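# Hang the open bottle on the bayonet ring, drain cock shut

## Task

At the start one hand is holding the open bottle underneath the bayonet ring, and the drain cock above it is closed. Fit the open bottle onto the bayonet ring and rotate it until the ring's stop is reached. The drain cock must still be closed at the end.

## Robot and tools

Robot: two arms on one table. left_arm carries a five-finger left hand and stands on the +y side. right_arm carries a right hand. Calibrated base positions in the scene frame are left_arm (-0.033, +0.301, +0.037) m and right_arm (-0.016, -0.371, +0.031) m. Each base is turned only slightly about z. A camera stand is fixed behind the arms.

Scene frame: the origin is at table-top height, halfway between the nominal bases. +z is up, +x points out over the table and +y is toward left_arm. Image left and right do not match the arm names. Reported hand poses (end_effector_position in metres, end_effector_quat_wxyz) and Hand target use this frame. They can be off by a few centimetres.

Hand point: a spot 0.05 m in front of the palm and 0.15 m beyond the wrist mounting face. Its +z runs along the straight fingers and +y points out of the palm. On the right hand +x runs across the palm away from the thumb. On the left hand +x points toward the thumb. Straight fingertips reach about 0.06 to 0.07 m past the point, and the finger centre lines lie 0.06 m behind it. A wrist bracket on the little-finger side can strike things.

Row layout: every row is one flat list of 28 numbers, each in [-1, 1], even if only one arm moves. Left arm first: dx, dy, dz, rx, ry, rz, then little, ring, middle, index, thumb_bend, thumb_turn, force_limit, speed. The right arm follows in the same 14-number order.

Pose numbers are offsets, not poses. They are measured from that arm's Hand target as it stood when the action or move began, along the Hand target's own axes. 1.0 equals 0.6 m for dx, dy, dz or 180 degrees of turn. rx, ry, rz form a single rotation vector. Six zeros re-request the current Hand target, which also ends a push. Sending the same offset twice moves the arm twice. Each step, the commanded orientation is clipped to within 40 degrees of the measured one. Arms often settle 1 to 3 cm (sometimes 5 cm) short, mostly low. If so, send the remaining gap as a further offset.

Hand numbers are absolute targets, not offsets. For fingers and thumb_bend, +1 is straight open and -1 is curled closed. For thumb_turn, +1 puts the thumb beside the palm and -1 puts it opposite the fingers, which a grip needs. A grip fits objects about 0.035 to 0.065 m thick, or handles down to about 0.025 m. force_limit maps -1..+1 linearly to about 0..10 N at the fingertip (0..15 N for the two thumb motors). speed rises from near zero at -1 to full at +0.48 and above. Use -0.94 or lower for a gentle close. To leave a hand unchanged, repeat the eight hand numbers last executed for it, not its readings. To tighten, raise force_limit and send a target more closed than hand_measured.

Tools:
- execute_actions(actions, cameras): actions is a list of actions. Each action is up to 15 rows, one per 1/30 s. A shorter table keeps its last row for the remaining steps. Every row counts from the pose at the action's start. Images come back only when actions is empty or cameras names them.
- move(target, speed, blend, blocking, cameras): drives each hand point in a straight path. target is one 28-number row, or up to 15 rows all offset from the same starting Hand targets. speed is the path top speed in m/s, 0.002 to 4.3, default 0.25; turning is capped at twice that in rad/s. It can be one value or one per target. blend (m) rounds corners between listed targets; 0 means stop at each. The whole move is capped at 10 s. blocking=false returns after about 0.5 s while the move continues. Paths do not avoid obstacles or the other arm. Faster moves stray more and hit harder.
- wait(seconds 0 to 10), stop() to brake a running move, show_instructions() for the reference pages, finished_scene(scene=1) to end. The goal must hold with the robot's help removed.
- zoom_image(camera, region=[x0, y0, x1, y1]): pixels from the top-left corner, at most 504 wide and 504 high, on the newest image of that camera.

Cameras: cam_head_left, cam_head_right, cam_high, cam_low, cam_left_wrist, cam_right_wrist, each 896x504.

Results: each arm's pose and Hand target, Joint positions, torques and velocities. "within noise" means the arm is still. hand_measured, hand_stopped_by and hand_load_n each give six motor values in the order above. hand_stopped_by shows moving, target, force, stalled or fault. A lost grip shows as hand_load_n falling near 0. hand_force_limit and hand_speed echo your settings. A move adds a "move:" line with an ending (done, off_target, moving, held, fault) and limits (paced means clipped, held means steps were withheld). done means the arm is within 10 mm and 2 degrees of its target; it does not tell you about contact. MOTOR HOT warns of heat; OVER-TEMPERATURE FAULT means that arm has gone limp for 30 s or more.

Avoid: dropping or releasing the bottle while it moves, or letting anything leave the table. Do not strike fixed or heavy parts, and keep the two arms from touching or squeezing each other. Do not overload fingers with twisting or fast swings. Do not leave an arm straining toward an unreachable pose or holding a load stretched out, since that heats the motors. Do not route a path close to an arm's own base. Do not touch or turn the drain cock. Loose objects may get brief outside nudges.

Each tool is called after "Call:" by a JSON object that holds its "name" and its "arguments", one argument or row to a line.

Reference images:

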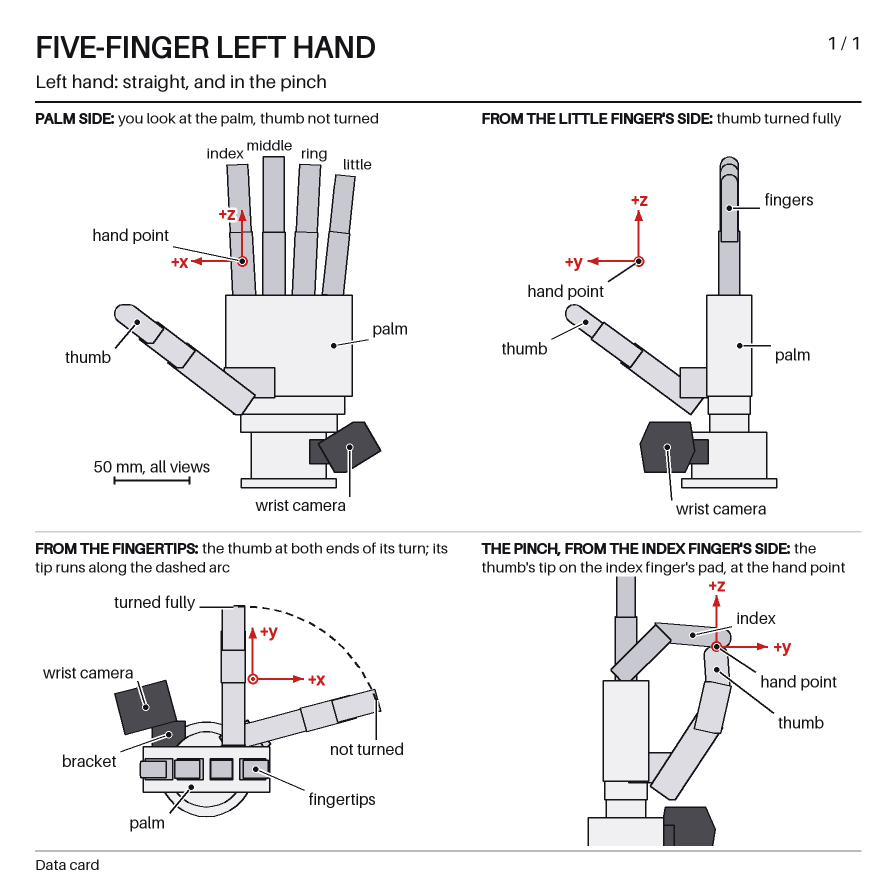

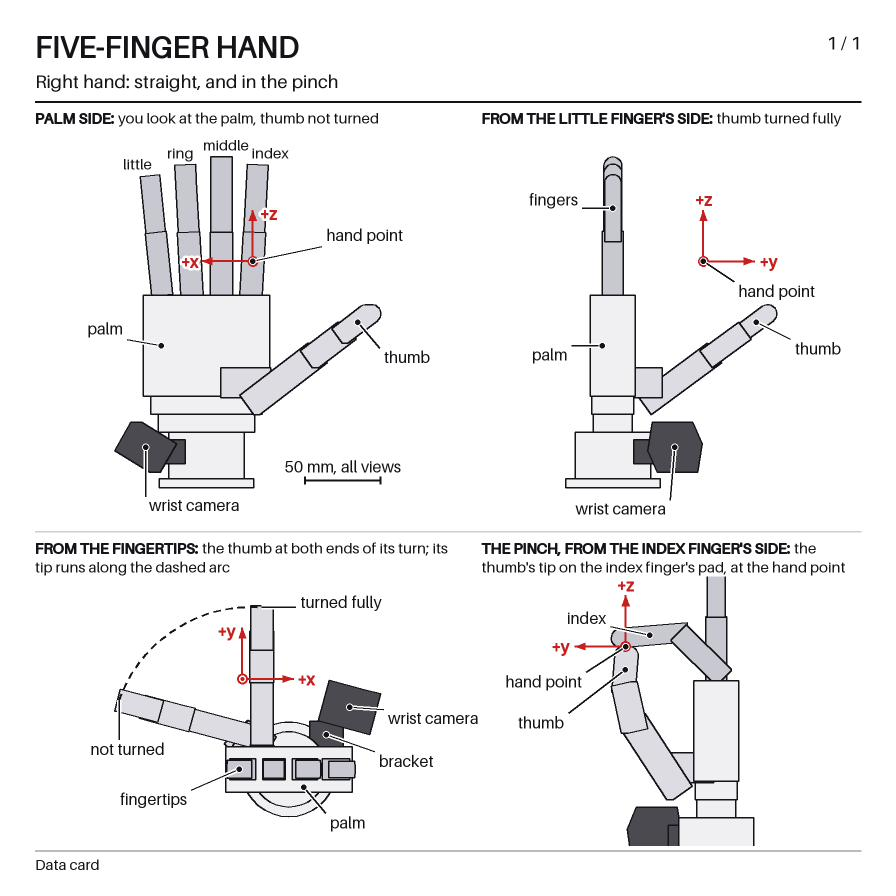

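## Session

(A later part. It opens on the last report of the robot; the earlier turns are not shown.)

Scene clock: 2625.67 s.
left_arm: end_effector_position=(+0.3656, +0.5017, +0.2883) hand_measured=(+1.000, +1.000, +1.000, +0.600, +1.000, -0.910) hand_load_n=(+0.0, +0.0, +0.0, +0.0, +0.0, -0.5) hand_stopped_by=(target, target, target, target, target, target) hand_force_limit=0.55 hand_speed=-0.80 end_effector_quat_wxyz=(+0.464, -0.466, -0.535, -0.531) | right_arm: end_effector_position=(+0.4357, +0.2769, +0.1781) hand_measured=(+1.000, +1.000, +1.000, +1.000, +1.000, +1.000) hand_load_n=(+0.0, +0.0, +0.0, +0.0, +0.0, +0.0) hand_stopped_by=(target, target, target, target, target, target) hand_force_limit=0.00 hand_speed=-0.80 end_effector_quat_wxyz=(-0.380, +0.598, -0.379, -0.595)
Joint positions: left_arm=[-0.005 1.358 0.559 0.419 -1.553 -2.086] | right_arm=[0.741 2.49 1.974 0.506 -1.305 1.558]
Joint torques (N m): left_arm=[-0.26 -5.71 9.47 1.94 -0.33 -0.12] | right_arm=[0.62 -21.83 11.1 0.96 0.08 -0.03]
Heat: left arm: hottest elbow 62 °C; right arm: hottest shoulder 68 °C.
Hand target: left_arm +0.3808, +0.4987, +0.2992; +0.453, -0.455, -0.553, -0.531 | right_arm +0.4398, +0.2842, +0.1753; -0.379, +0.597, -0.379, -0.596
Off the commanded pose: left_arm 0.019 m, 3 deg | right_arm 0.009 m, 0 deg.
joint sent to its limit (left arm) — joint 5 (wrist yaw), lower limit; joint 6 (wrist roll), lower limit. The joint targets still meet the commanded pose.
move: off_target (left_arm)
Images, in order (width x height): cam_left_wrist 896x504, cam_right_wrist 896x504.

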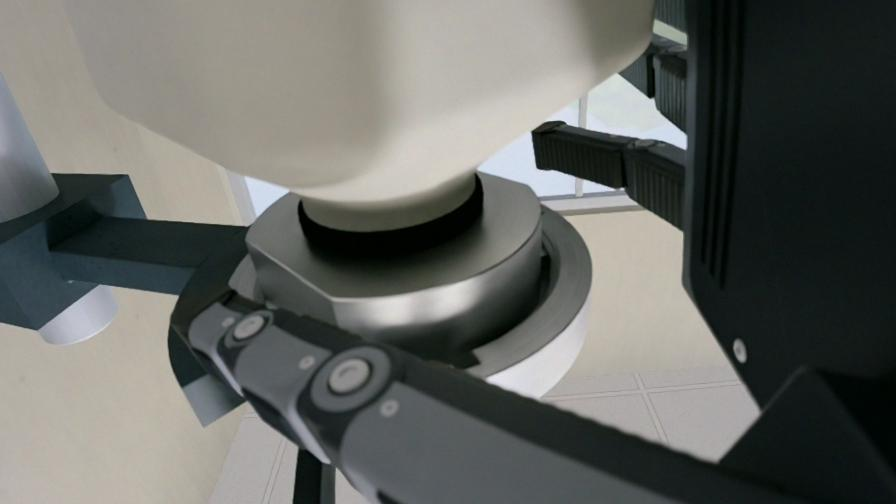

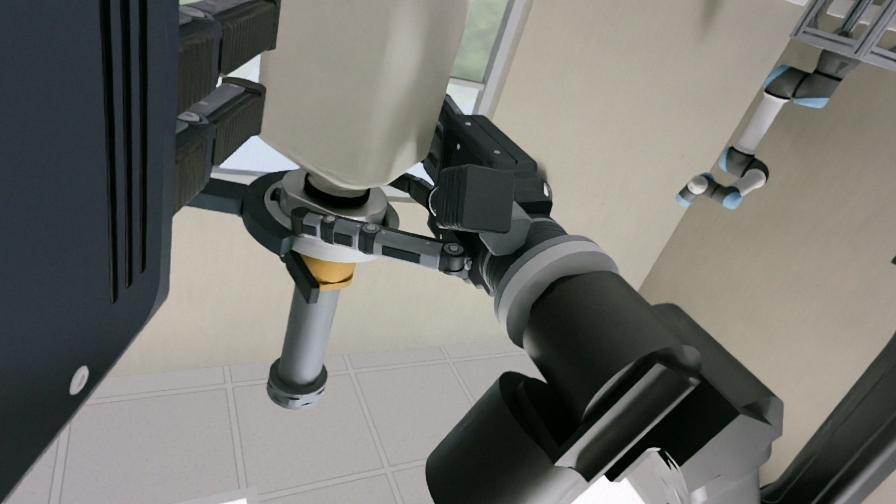

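Call:
{"name": "zoom_image", "arguments": {
  "camera": "cam_left_wrist",
  "region": [430, 290, 510, 370]
}}

Call:
{"name": "zoom_image", "arguments": {
  "camera": "cam_left_wrist",
  "region": [520, 220, 580, 310]
}}

Scaled by 6.300 from the camera's 896x504 image, which has a finer 1280x720 frame.

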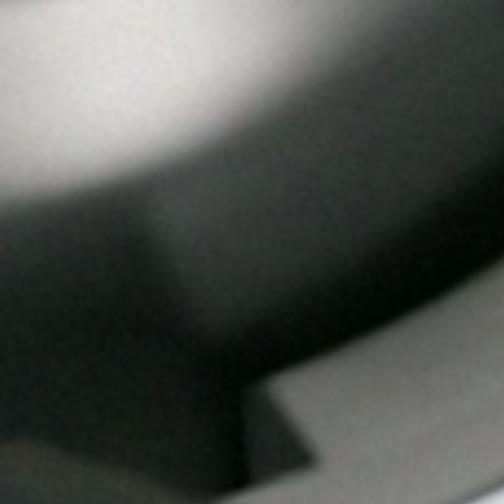

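Scaled by 5.600 from the camera's 896x504 image, which has a finer 1280x720 frame.

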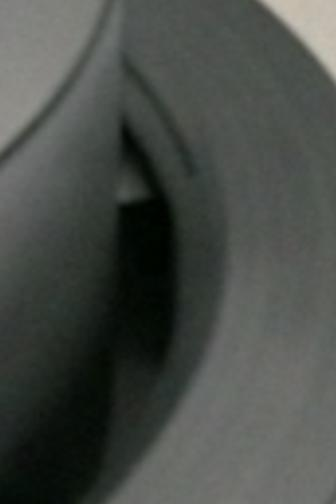

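Call:
{"name": "move", "arguments": {
  "target": [-0.0008, 0.0050, 0.0032, -0.0383, -0.0128, 0.0090, 1.0, 1.0, 1.0, 0.6, 1.0, -0.91, 0.55, -0.8, 0, 0, 0, 0, 0, 0, 1, 1, 1, 1, 1, 1, 0.0, -0.8],
  "speed": 0.04,
  "cameras": ["cam_right_wrist", "cam_left_wrist"]
}}

Scene clock: 2661.50 s.
left_arm: end_effector_position=(+0.3730, +0.5013, +0.2852) hand_measured=(+1.000, +1.000, +1.000, +0.600, +1.000, -0.910) hand_load_n=(+0.0, +0.0, +0.0, +0.0, +0.0, +0.0) hand_stopped_by=(target, target, target, target, target, target) hand_force_limit=0.55 hand_speed=-0.80 end_effector_quat_wxyz=(-0.450, +0.507, +0.512, +0.527) | right_arm: end_effector_position=(+0.4357, +0.2769, +0.1781) hand_measured=(+1.000, +1.000, +1.000, +1.000, +1.000, +1.000) hand_load_n=(+0.0, +0.0, +0.0, +0.0, +0.0, +0.0) hand_stopped_by=(target, target, target, target, target, target) hand_force_limit=0.00 hand_speed=-0.80 end_effector_quat_wxyz=(-0.380, +0.598, -0.379, -0.595)
Joint positions: left_arm=[0.006 1.319 0.54 0.419 -1.46 -2.012] | right_arm=[0.741 2.49 1.974 0.506 -1.305 1.558]
Joint torques (N m): left_arm=[0.56 -7.18 8.31 2.41 1.12 -0.22] | right_arm=[0.91 -21.89 11.03 1.02 0.11 -0.03]
Heat: left arm: hottest elbow 66 °C; right arm: hottest shoulder 68 °C.
Hand target: left_arm +0.3838, +0.5006, +0.2990; -0.422, +0.500, +0.522, +0.547 | right_arm +0.4398, +0.2842, +0.1753; -0.379, +0.597, -0.379, -0.596
Off the commanded pose: left_arm 0.018 m, 4 deg | right_arm 0.009 m, 0 deg.
move: off_target (left_arm)
Images, in order (width x height): cam_left_wrist 896x504, cam_right_wrist 896x504.

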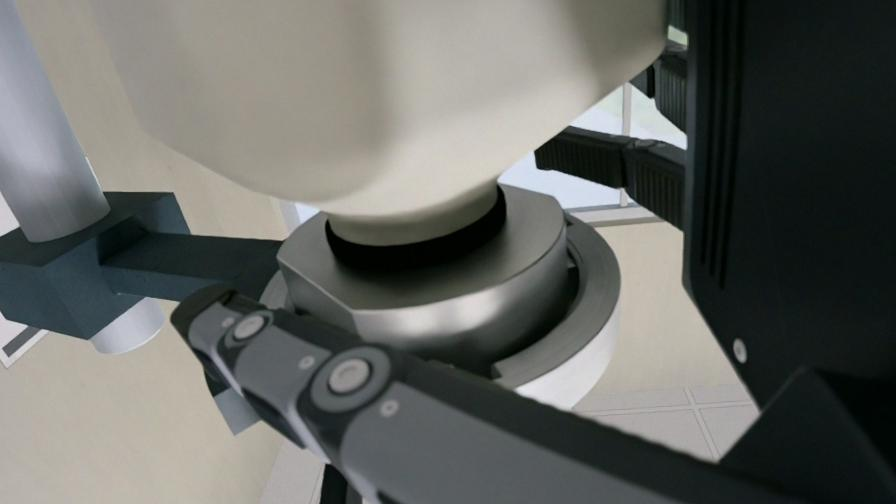

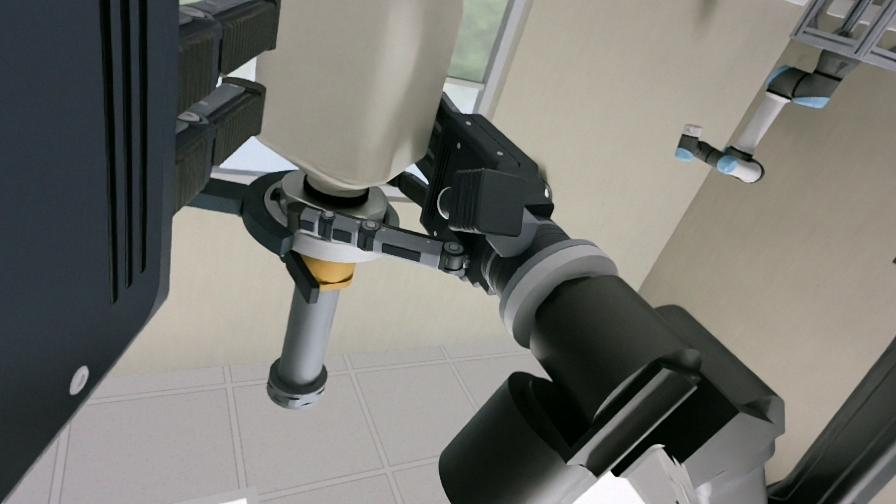

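Call:
{"name": "move", "arguments": {
  "target": [0.0047, -0.0094, 0.0055, -0.0384, -0.0058, -0.0036, 1.0, 1.0, 1.0, 0.6, 1.0, -0.91, 0.55, -0.8, 0, 0, 0, 0, 0, 0, 1, 1, 1, 1, 1, 1, 0.0, -0.8],
  "speed": 0.04,
  "cameras": ["cam_right_wrist", "cam_left_wrist"]
}}

Scene clock: 2673.13 s.
left_arm: end_effector_position=(+0.3719, +0.5063, +0.2866) hand_measured=(+1.000, +1.000, +1.000, +0.600, +1.000, -0.910) hand_load_n=(+0.0, +0.0, +0.0, +0.0, +0.0, -0.5) hand_stopped_by=(target, target, target, target, target, target) hand_force_limit=0.55 hand_speed=-0.80 end_effector_quat_wxyz=(-0.404, +0.537, +0.489, +0.556) | right_arm: end_effector_position=(+0.4357, +0.2769, +0.1781) hand_measured=(+1.000, +1.000, +1.000, +1.000, +1.000, +1.000) hand_load_n=(+0.0, +0.0, +0.0, +0.0, +0.0, +0.0) hand_stopped_by=(target, target, target, target, target, target) hand_force_limit=0.00 hand_speed=-0.80 end_effector_quat_wxyz=(-0.380, +0.598, -0.379, -0.595)
Joint positions: left_arm=[0.057 1.265 0.464 0.605 -1.282 -1.869] | right_arm=[0.741 2.49 1.974 0.506 -1.305 1.558]
Joint torques (N m): left_arm=[0.38 -6.36 7.65 3.06 0.81 -0.14] | right_arm=[0.56 -21.77 11.12 0.94 0.1 -0.01]
Heat: left arm: hottest elbow 63 °C; right arm: hottest shoulder 68 °C.
Hand target: left_arm +0.3782, +0.5046, +0.3008; -0.383, +0.526, +0.495, +0.576 | right_arm +0.4398, +0.2842, +0.1753; -0.379, +0.597, -0.379, -0.596
Off the commanded pose: left_arm 0.016 m, 4 deg | right_arm 0.009 m, 0 deg.
move: off_target (left_arm)
Images, in order (width x height): cam_left_wrist 896x504, cam_right_wrist 896x504.

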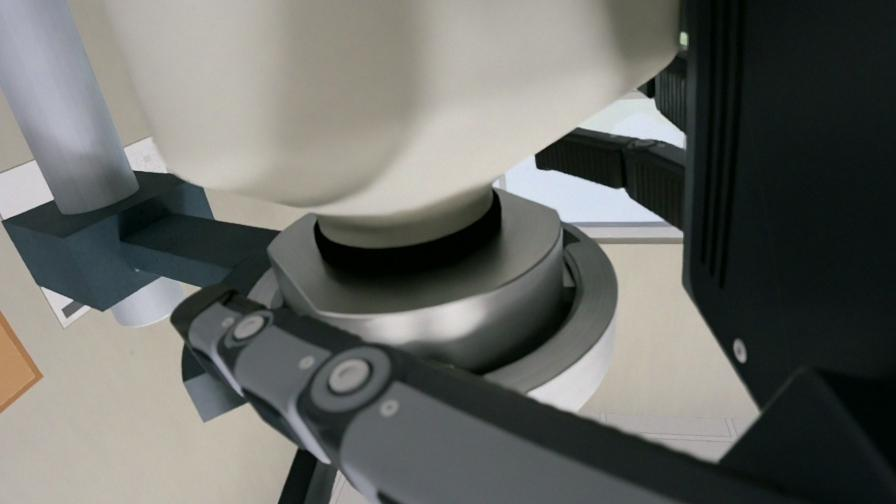

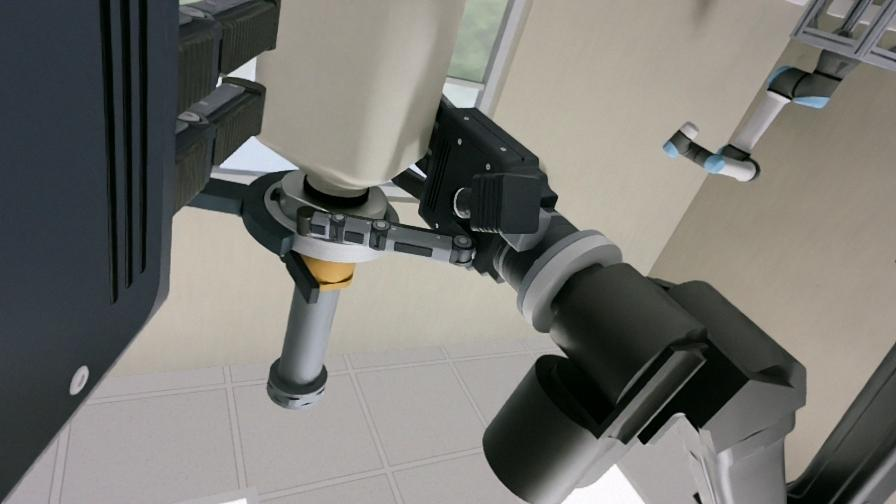

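Call:
{"name": "move", "arguments": {
  "target": [0.0031, -0.0141, -0.0042, -0.0109, 0.0026, 0.0005, 1.0, 1.0, 1.0, 0.6, 1.0, -0.91, 0.55, -0.8, 0, 0, 0, 0, 0, 0, 1, 1, 1, 1, 1, 1, 0.0, -0.8],
  "speed": 0.04,
  "cameras": ["cam_right_wrist", "cam_left_wrist"]
}}

Scene clock: 2682.67 s.
left_arm: end_effector_position=(+0.3698, +0.5041, +0.2906) hand_measured=(+1.000, +1.000, +1.000, +0.600, +1.000, -0.910) hand_load_n=(+0.0, +0.0, +0.0, +0.0, +0.0, -1.0) hand_stopped_by=(target, target, target, target, target, target) hand_force_limit=0.55 hand_speed=-0.80 end_effector_quat_wxyz=(-0.387, +0.541, +0.478, +0.573) | right_arm: end_effector_position=(+0.4357, +0.2769, +0.1781) hand_measured=(+1.000, +1.000, +1.000, +1.000, +1.000, +1.000) hand_load_n=(+0.0, +0.0, +0.0, +0.0, +0.0, +0.0) hand_stopped_by=(target, target, target, target, target, target) hand_force_limit=0.00 hand_speed=-0.80 end_effector_quat_wxyz=(-0.380, +0.598, -0.379, -0.595)
Joint positions: left_arm=[0.069 1.247 0.432 0.688 -1.222 -1.82] | right_arm=[0.741 2.49 1.974 0.506 -1.305 1.558]
Joint torques (N m): left_arm=[0.5 -6.48 6.79 2.89 0.32 -0.05] | right_arm=[0.85 -22.12 10.99 0.98 0.09 -0.02]
Heat: left arm: hottest elbow 62 °C; right arm: hottest shoulder 68 °C.
Hand target: left_arm +0.3692, +0.5042, +0.3014; -0.376, +0.531, +0.483, +0.586 | right_arm +0.4398, +0.2842, +0.1753; -0.379, +0.597, -0.379, -0.596
Off the commanded pose: left_arm 0.011 m, 2 deg | right_arm 0.009 m, 0 deg.
move: off_target (left_arm)
Images, in order (width x height): cam_left_wrist 896x504, cam_right_wrist 896x504.

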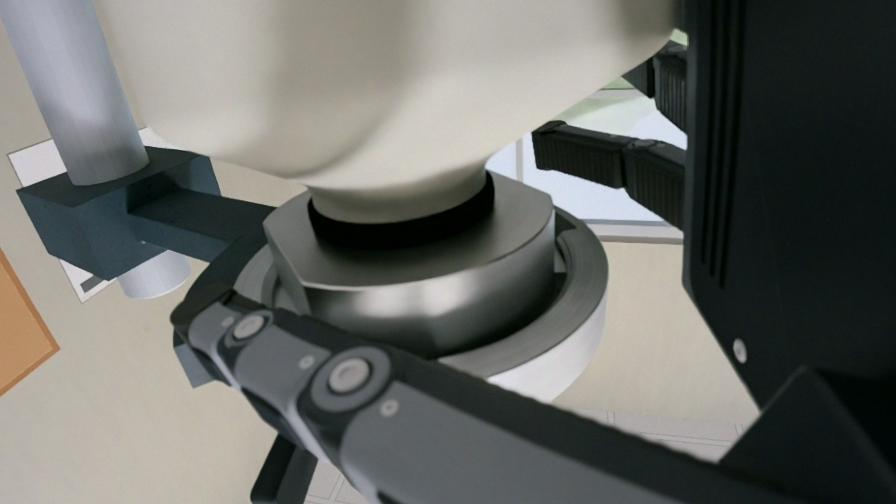

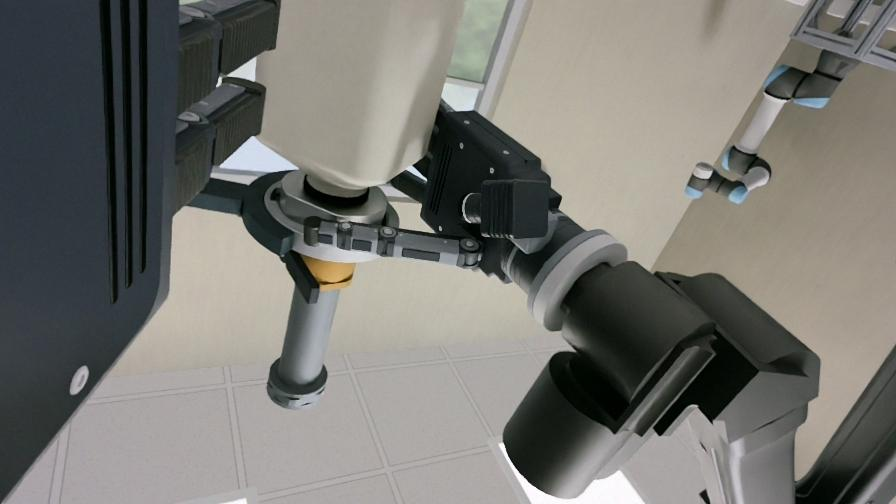

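Call:
{"name": "move", "arguments": {
  "target": [-0.0046, -0.0108, 0.0010, 0.0, 0.0, 0.0070, 1.0, 1.0, 1.0, 0.6, 1.0, -0.91, 0.55, -0.8, 0, 0, 0, 0, 0, 0, 1, 1, 1, 1, 1, 1, 0.0, -0.8],
  "speed": 0.04,
  "cameras": ["cam_right_wrist", "cam_left_wrist"]
}}

Scene clock: 2695.43 s.
left_arm: end_effector_position=(+0.3675, +0.5039, +0.2909) hand_measured=(+1.000, +1.000, +1.000, +0.600, +1.000, -0.910) hand_load_n=(+0.0, +0.0, +0.0, +0.0, +0.0, -1.0) hand_stopped_by=(target, target, target, target, target, target) hand_force_limit=0.55 hand_speed=-0.80 end_effector_quat_wxyz=(-0.386, +0.545, +0.473, +0.575) | right_arm: end_effector_position=(+0.4357, +0.2769, +0.1781) hand_measured=(+1.000, +1.000, +1.000, +1.000, +1.000, +1.000) hand_load_n=(+0.0, +0.0, +0.0, +0.0, -0.5, -0.5) hand_stopped_by=(target, target, target, target, target, target) hand_force_limit=0.00 hand_speed=-0.80 end_effector_quat_wxyz=(-0.380, +0.598, -0.379, -0.595)
Joint positions: left_arm=[0.074 1.236 0.42 0.702 -1.207 -1.8] | right_arm=[0.741 2.49 1.974 0.506 -1.305 1.558]
Joint torques (N m): left_arm=[0.91 -6.3 6.35 2.81 0.1 0] | right_arm=[0.79 -21.89 11.06 1.01 0.1 -0.03]
Heat: left arm: hottest elbow 60 °C; right arm: hottest shoulder 68 °C.
Hand target: left_arm +0.3635, +0.5062, +0.2975; -0.383, +0.536, +0.477, +0.582 | right_arm +0.4398, +0.2842, +0.1753; -0.379, +0.597, -0.379, -0.596
Off the commanded pose: left_arm 0.008 m, 1 deg | right_arm 0.009 m, 0 deg.
move: done
Images, in order (width x height): cam_left_wrist 896x504, cam_right_wrist 896x504.

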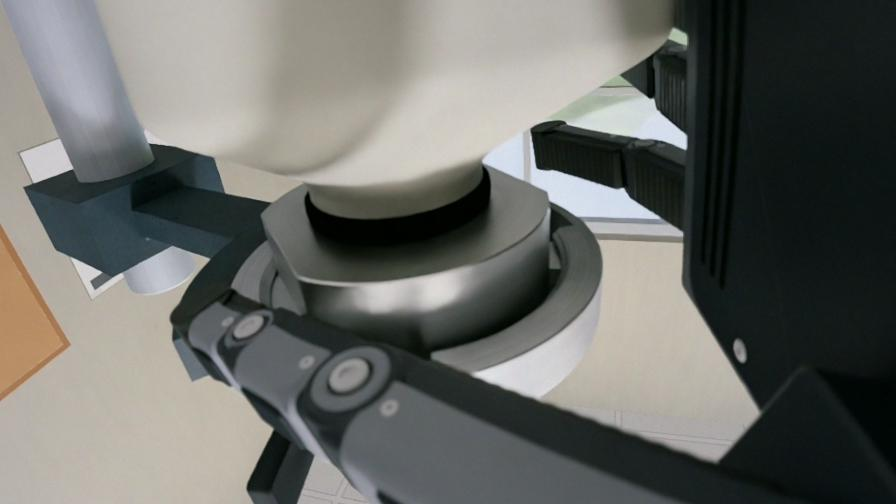

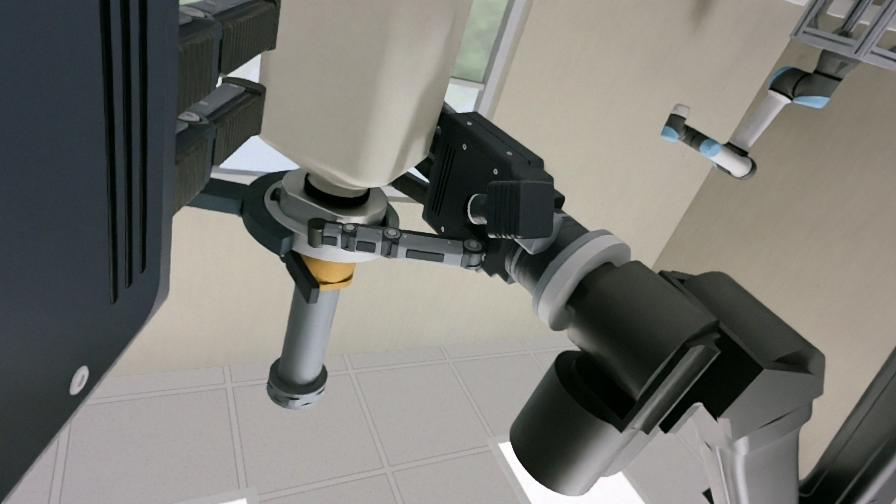

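Call:
{"name": "move", "arguments": {
  "target": [-0.0089, -0.0071, 0.0057, 0.0, 0.0, 0.0050, 1.0, 1.0, 1.0, 0.6, 1.0, -0.91, 0.55, -0.8, 0, 0, 0, 0, 0, 0, 1, 1, 1, 1, 1, 1, 0.0, -0.8],
  "speed": 0.04,
  "cameras": ["cam_right_wrist", "cam_left_wrist"]
}}

Scene clock: 2702.37 s.
left_arm: end_effector_position=(+0.3642, +0.5080, +0.2902) hand_measured=(+1.000, +1.000, +1.000, +0.600, +1.000, -0.910) hand_load_n=(+0.0, +0.0, +0.0, +0.0, +0.0, -0.5) hand_stopped_by=(target, target, target, target, target, target) hand_force_limit=0.55 hand_speed=-0.80 end_effector_quat_wxyz=(-0.387, +0.544, +0.471, +0.576) | right_arm: end_effector_position=(+0.4357, +0.2769, +0.1781) hand_measured=(+1.000, +1.000, +1.000, +1.000, +1.000, +1.000) hand_load_n=(+0.0, +0.0, +0.0, +0.0, +0.0, +0.0) hand_stopped_by=(target, target, target, target, target, target) hand_force_limit=0.00 hand_speed=-0.80 end_effector_quat_wxyz=(-0.380, +0.598, -0.379, -0.595)
Joint positions: left_arm=[0.09 1.236 0.409 0.73 -1.191 -1.784] | right_arm=[0.741 2.49 1.974 0.506 -1.305 1.558]
Joint torques (N m): left_arm=[0.97 -5.48 6.15 2.74 0.1 0.03] | right_arm=[0.79 -22.18 11.06 0.94 0.08 -0.04]
Heat: left arm: hottest elbow 59 °C; right arm: hottest shoulder 68 °C.
Hand target: left_arm +0.3610, +0.5103, +0.2916; -0.387, +0.540, +0.473, +0.579 | right_arm +0.4398, +0.2842, +0.1753; -0.379, +0.597, -0.379, -0.596
Off the commanded pose: left_arm 0.004 m, 1 deg | right_arm 0.009 m, 0 deg.
move: done
Images, in order (width x height): cam_left_wrist 896x504, cam_right_wrist 896x504.

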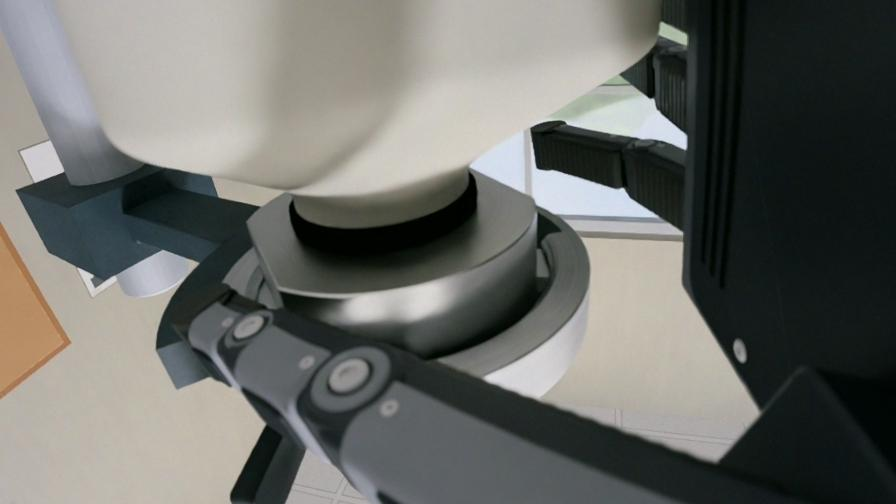

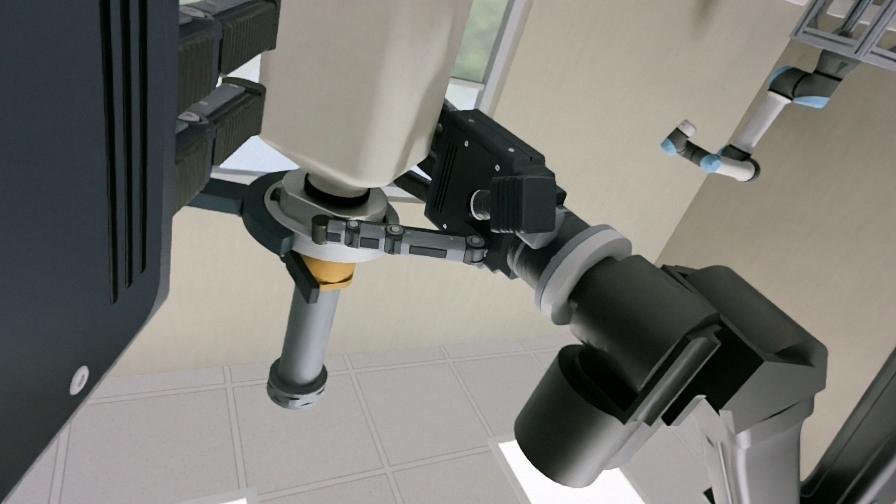

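Call:
{"name": "move", "arguments": {
  "target": [-0.0085, 0.0004, -0.0019, 0.0, 0.0, 0.0, 1.0, 1.0, 1.0, 0.6, 1.0, -0.91, 0.55, -0.8, 0, 0, 0, 0, 0, 0, 1, 1, 1, 1, 1, 1, 0.0, -0.8],
  "speed": 0.04,
  "cameras": ["cam_left_wrist"]
}}

Scene clock: 2711.77 s.
left_arm: end_effector_position=(+0.3623, +0.5077, +0.2904) hand_measured=(+1.000, +1.000, +1.000, +0.600, +1.000, -0.910) hand_load_n=(+0.0, +0.0, +0.0, +0.0, +0.0, -1.5) hand_stopped_by=(target, target, target, target, target, target) hand_force_limit=0.55 hand_speed=-0.80 end_effector_quat_wxyz=(-0.386, +0.541, +0.472, +0.579) | right_arm: end_effector_position=(+0.4357, +0.2769, +0.1781) hand_measured=(+1.000, +1.000, +1.000, +1.000, +1.000, +1.000) hand_load_n=(+0.0, +0.0, +0.0, -0.5, +0.0, +0.0) hand_stopped_by=(target, target, target, target, target, target) hand_force_limit=0.00 hand_speed=-0.80 end_effector_quat_wxyz=(-0.380, +0.598, -0.379, -0.595)
Joint positions: left_arm=[0.09 1.236 0.403 0.747 -1.191 -1.78] | right_arm=[0.741 2.49 1.974 0.506 -1.305 1.558]
Joint torques (N m): left_arm=[0.56 -4.13 6.22 2.84 -0.1 -0.03] | right_arm=[0.79 -21.95 11.1 0.98 0.1 -0.04]
Heat: left arm: hottest elbow 58 °C; right arm: hottest shoulder 68 °C.
Hand target: left_arm +0.3616, +0.5088, +0.2867; -0.387, +0.540, +0.473, +0.579 | right_arm +0.4398, +0.2842, +0.1753; -0.379, +0.597, -0.379, -0.596
Off the commanded pose: left_arm 0.004 m, 0 deg | right_arm 0.009 m, 0 deg.
move: done
Images, in order (width x height): cam_left_wrist 896x504.

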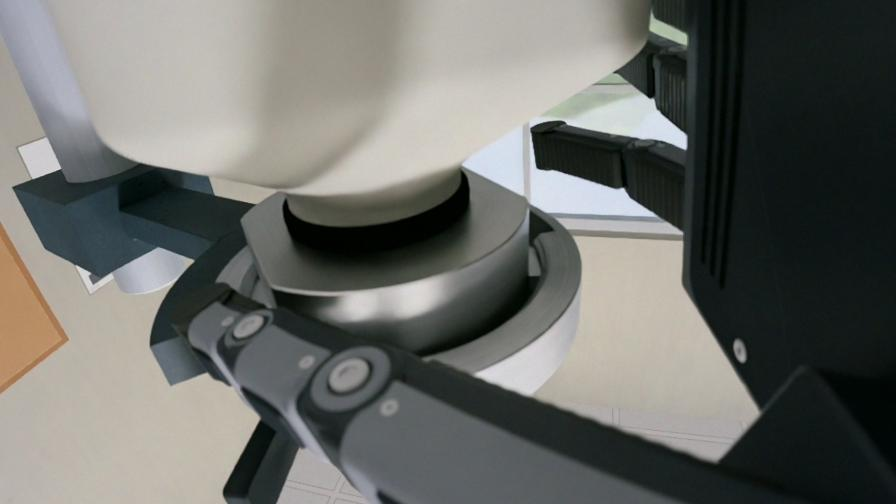

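Call:
{"name": "move", "arguments": {
  "target": [-0.0090, 0.0041, -0.0001, 0.0, 0.0, 0.0, 1.0, 1.0, 1.0, 0.6, 1.0, -0.91, 0.55, -0.8, 0, 0, 0, 0, 0, 0, 1, 1, 1, 1, 1, 1, 0.0, -0.8],
  "speed": 0.04,
  "cameras": ["cam_left_wrist"]
}}

Scene clock: 2718.33 s.
left_arm: end_effector_position=(+0.3641, +0.5082, +0.2867) hand_measured=(+1.000, +1.000, +1.000, +0.600, +1.000, -0.910) hand_load_n=(+0.0, +0.0, +0.0, +0.0, -0.5, +0.0) hand_stopped_by=(target, target, target, target, target, target) hand_force_limit=0.55 hand_speed=-0.80 end_effector_quat_wxyz=(-0.386, +0.539, +0.473, +0.580) | right_arm: end_effector_position=(+0.4357, +0.2769, +0.1781) hand_measured=(+1.000, +1.000, +1.000, +1.000, +1.000, +1.000) hand_load_n=(+0.0, +0.0, +0.0, +0.0, +0.0, +0.0) hand_stopped_by=(target, target, target, target, target, target) hand_force_limit=0.00 hand_speed=-0.80 end_effector_quat_wxyz=(-0.380, +0.598, -0.379, -0.595)
Joint positions: left_arm=[0.09 1.26 0.403 0.776 -1.194 -1.779] | right_arm=[0.741 2.49 1.974 0.506 -1.305 1.558]
Joint torques (N m): left_arm=[0.15 -4.13 6.17 2.66 -0.18 -0.05] | right_arm=[1.03 -22.24 11.02 0.91 0.11 -0.04]
Heat: left arm: hottest elbow 58 °C; right arm: hottest shoulder 68 °C.
Hand target: left_arm +0.3646, +0.5078, +0.2817; -0.387, +0.540, +0.473, +0.579 | right_arm +0.4398, +0.2842, +0.1753; -0.379, +0.597, -0.379, -0.596
Off the commanded pose: left_arm 0.005 m, 0 deg | right_arm 0.009 m, 0 deg.
move: done
Images, in order (width x height): cam_left_wrist 896x504.

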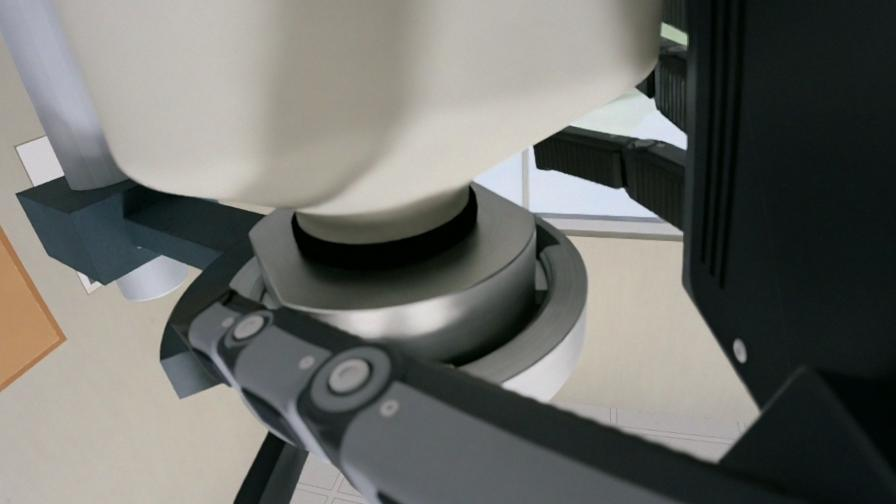

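Call:
{"name": "move", "arguments": {
  "target": [
    [0.0004, 0.0012, -0.0044, 0.0, 0.0, 0.0, 1.0, 1.0, 1.0, 0.3, 1.0, -0.91, 0.55, -0.7, 0, 0, 0, 0, 0, 0, 1, 1, 1, 1, 1, 1, 0.0, -0.8],
    [0.0004, 0.0012, -0.0044, 0.0, 0.0, 0.0, 1.0, 1.0, 1.0, -0.3, 0.3, -0.91, 0.55, -0.88, 0, 0, 0, 0, 0, 0, 1, 1, 1, 1, 1, 1, 0.0, -0.8]
  ],
  "speed": 0.04,
  "cameras": ["cam_left_wrist", "cam_right_wrist"]
}}

Scene clock: 2732.27 s.
left_arm: end_effector_position=(+0.3629, +0.5077, +0.2868) hand_measured=(+1.000, +1.000, +1.000, +0.138, +0.874, -0.910) hand_load_n=(+0.0, +0.0, +0.0, +13.5, +12.0, +0.0) hand_stopped_by=(target, target, target, force, force, target) hand_force_limit=0.55 hand_speed=-0.88 end_effector_quat_wxyz=(-0.388, +0.538, +0.475, +0.578) | right_arm: end_effector_position=(+0.4357, +0.2769, +0.1781) hand_measured=(+1.000, +1.000, +1.000, +1.000, +1.000, +1.000) hand_load_n=(+0.0, +0.0, +0.0, +0.0, +0.0, +0.0) hand_stopped_by=(target, target, target, target, target, target) hand_force_limit=0.00 hand_speed=-0.80 end_effector_quat_wxyz=(-0.380, +0.598, -0.379, -0.595)
Joint positions: left_arm=[0.086 1.26 0.403 0.776 -1.206 -1.779] | right_arm=[0.741 2.49 1.974 0.506 -1.305 1.558]
Joint torques (N m): left_arm=[-0.21 -4.37 6.15 2.52 -0.07 -0.06] | right_arm=[0.73 -21.95 11.02 0.91 0.1 -0.02]
Heat: left arm: hottest elbow 57 °C; right arm: hottest shoulder 69 °C.
Hand target: left_arm +0.3645, +0.5051, +0.2821; -0.387, +0.540, +0.473, +0.579 | right_arm +0.4398, +0.2842, +0.1753; -0.379, +0.597, -0.379, -0.596
Off the commanded pose: left_arm 0.006 m, 0 deg | right_arm 0.009 m, 0 deg.
move: done
Images, in order (width x height): cam_left_wrist 896x504, cam_right_wrist 896x504.

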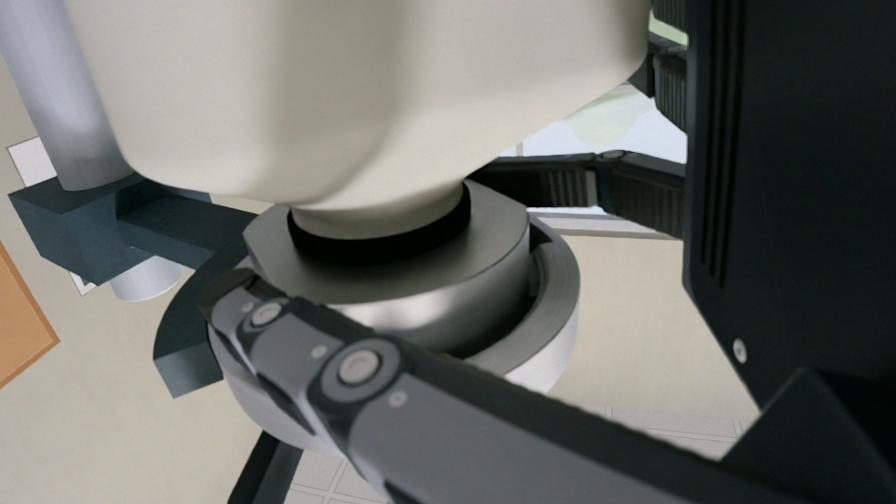

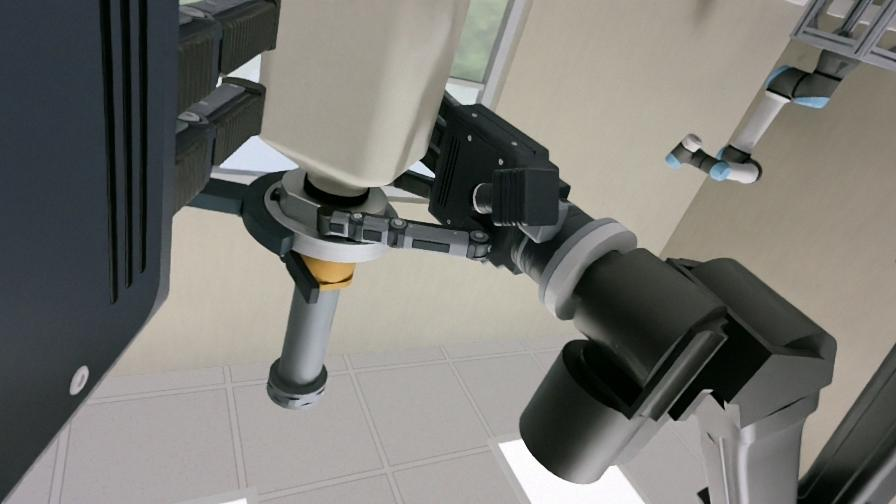

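Call:
{"name": "move", "arguments": {
  "target": [0.0131, 0.0019, -0.0030, 0.0220, -0.0005, -0.0007, 1.0, 1.0, 1.0, -0.3, 0.3, -0.91, 0.55, -0.88, 0, 0, 0, 0, 0, 0, 1, 1, 1, 1, 1, 1, 0.0, -0.8],
  "speed": 0.03,
  "cameras": ["cam_left_wrist", "cam_right_wrist"]
}}

Call:
{"name": "zoom_image", "arguments": {
  "camera": "cam_right_wrist",
  "region": [255, 160, 325, 220]
}}

Scene clock: 2746.77 s.
left_arm: end_effector_position=(+0.3574, +0.5049, +0.2850) hand_measured=(+1.000, +1.000, +1.000, +0.136, +0.872, -0.910) hand_load_n=(+0.0, +0.0, +0.0, +4.0, +4.0, +0.5) hand_stopped_by=(target, target, target, force, force, target) hand_force_limit=0.55 hand_speed=-0.88 end_effector_quat_wxyz=(-0.404, +0.524, +0.495, +0.563) | right_arm: end_effector_position=(+0.4357, +0.2769, +0.1781) hand_measured=(+1.000, +1.000, +1.000, +1.000, +1.000, +1.000) hand_load_n=(+0.0, +0.0, +0.0, +0.0, +0.0, -0.5) hand_stopped_by=(target, target, target, target, target, target) hand_force_limit=0.00 hand_speed=-0.80 end_effector_quat_wxyz=(-0.380, +0.598, -0.379, -0.595)
Joint positions: left_arm=[0.053 1.26 0.422 0.688 -1.301 -1.85] | right_arm=[0.741 2.49 1.974 0.506 -1.305 1.558]
Joint torques (N m): left_arm=[-0.09 -5.48 7.97 0.95 -0.24 0] | right_arm=[0.32 -21.95 11.06 0.98 0.09 -0.03]
Heat: left arm: hottest elbow 56 °C; right arm: hottest shoulder 69 °C.
Hand target: left_arm +0.3642, +0.5035, +0.2901; -0.405, +0.526, +0.494, +0.562 | right_arm +0.4398, +0.2842, +0.1753; -0.379, +0.597, -0.379, -0.596
Off the commanded pose: left_arm 0.009 m, 0 deg | right_arm 0.009 m, 0 deg.
move: done
Images, in order (width x height): cam_left_wrist 896x504, cam_right_wrist 896x504.

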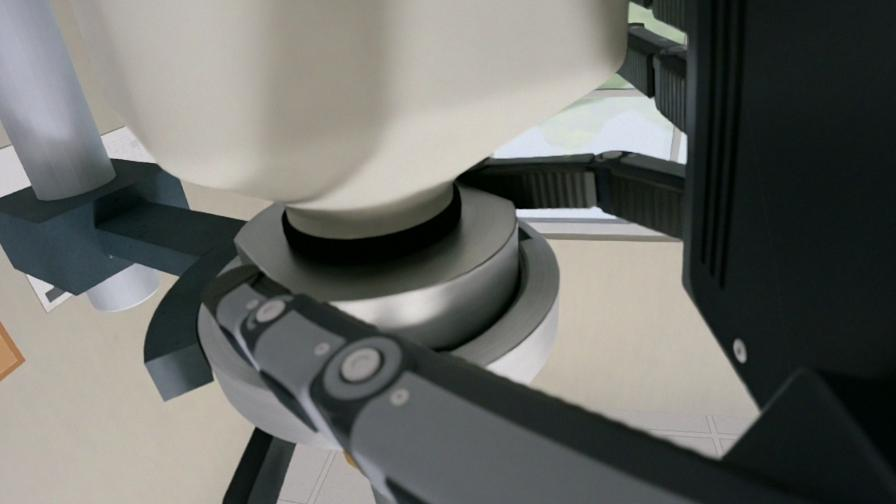

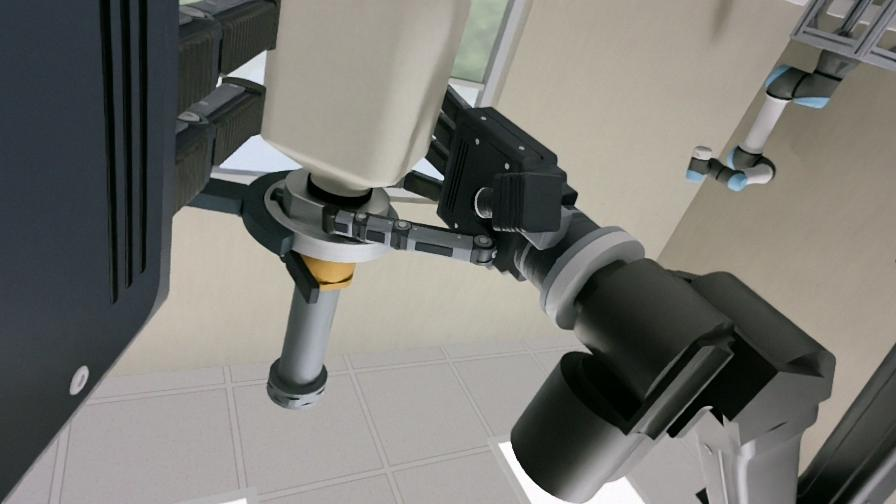

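Scaled by 7.200 from the camera's 896x504 image, which has a finer 1280x720 frame.

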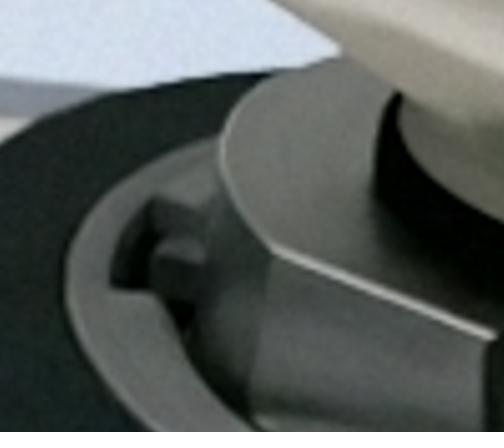

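Call:
{"name": "zoom_image", "arguments": {
  "camera": "cam_right_wrist",
  "region": [262, 178, 292, 205]
}}

Call:
{"name": "zoom_image", "arguments": {
  "camera": "cam_left_wrist",
  "region": [180, 170, 600, 470]
}}

Scaled by 16.800 from the camera's 896x504 image, which has a finer 1280x720 frame.

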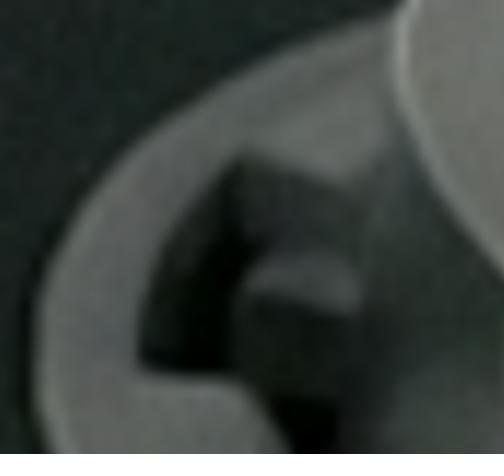

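Scaled by 1.200 from the camera's 896x504 image, which has a finer 1280x720 frame.

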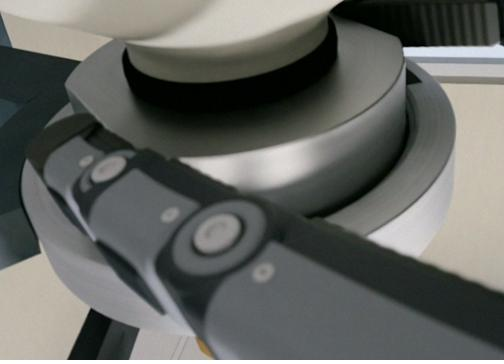

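Call:
{"name": "move", "arguments": {
  "target": [0.0122, 0.0110, 0.0038, 0, 0, 0, 1.0, 1.0, 1.0, -0.3, 0.3, -0.91, 0.55, -0.88, 0, 0, 0, 0, 0, 0, 1, 1, 1, 1, 1, 1, 0.0, -0.8],
  "speed": 0.03,
  "cameras": ["cam_left_wrist", "cam_right_wrist"]
}}

Call:
{"name": "zoom_image", "arguments": {
  "camera": "cam_right_wrist",
  "region": [255, 160, 325, 220]
}}

Scene clock: 2806.47 s.
left_arm: end_effector_position=(+0.3590, +0.5052, +0.2851) hand_measured=(+1.000, +1.000, +1.000, +0.136, +0.872, -0.910) hand_load_n=(+0.0, +0.0, +0.0, +3.0, +3.0, +0.0) hand_stopped_by=(target, target, target, force, force, target) hand_force_limit=0.55 hand_speed=-0.88 end_effector_quat_wxyz=(-0.409, +0.529, +0.492, +0.557) | right_arm: end_effector_position=(+0.4357, +0.2769, +0.1781) hand_measured=(+1.000, +1.000, +1.000, +1.000, +1.000, +1.000) hand_load_n=(+0.0, +0.0, +0.0, +0.0, +0.0, +0.0) hand_stopped_by=(target, target, target, target, target, target) hand_force_limit=0.00 hand_speed=-0.80 end_effector_quat_wxyz=(-0.380, +0.598, -0.379, -0.595)
Joint positions: left_arm=[0.052 1.254 0.431 0.654 -1.304 -1.85] | right_arm=[0.741 2.49 1.974 0.506 -1.305 1.558]
Joint torques (N m): left_arm=[0.09 -5.6 9.09 1.05 0.01 0.02] | right_arm=[0.91 -21.71 11.14 0.94 0.1 -0.03]
Heat: left arm: hottest elbow 54 °C; right arm: hottest shoulder 69 °C.
Hand target: left_arm +0.3702, +0.5050, +0.2979; -0.405, +0.526, +0.494, +0.562 | right_arm +0.4398, +0.2842, +0.1753; -0.379, +0.597, -0.379, -0.596
Off the commanded pose: left_arm 0.017 m, 1 deg | right_arm 0.009 m, 0 deg.
move: off_target (left_arm)
Images, in order (width x height): cam_left_wrist 896x504, cam_right_wrist 896x504.

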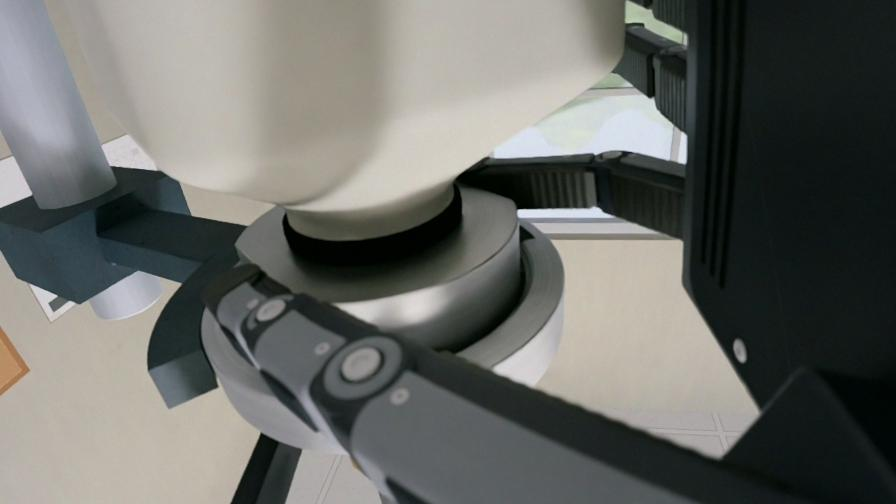

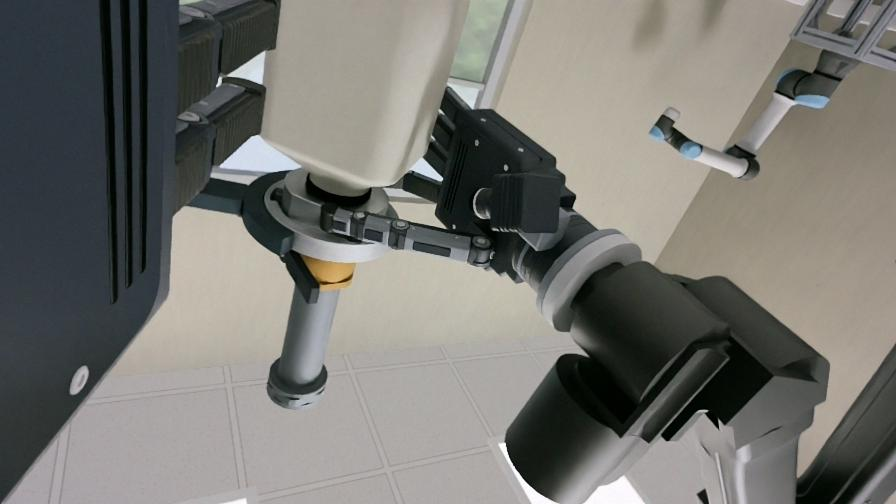

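Scaled by 7.200 from the camera's 896x504 image, which has a finer 1280x720 frame.

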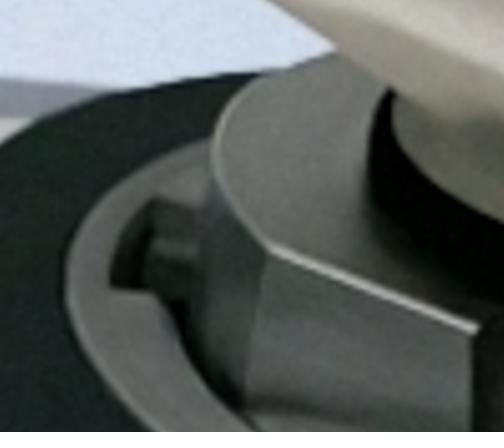

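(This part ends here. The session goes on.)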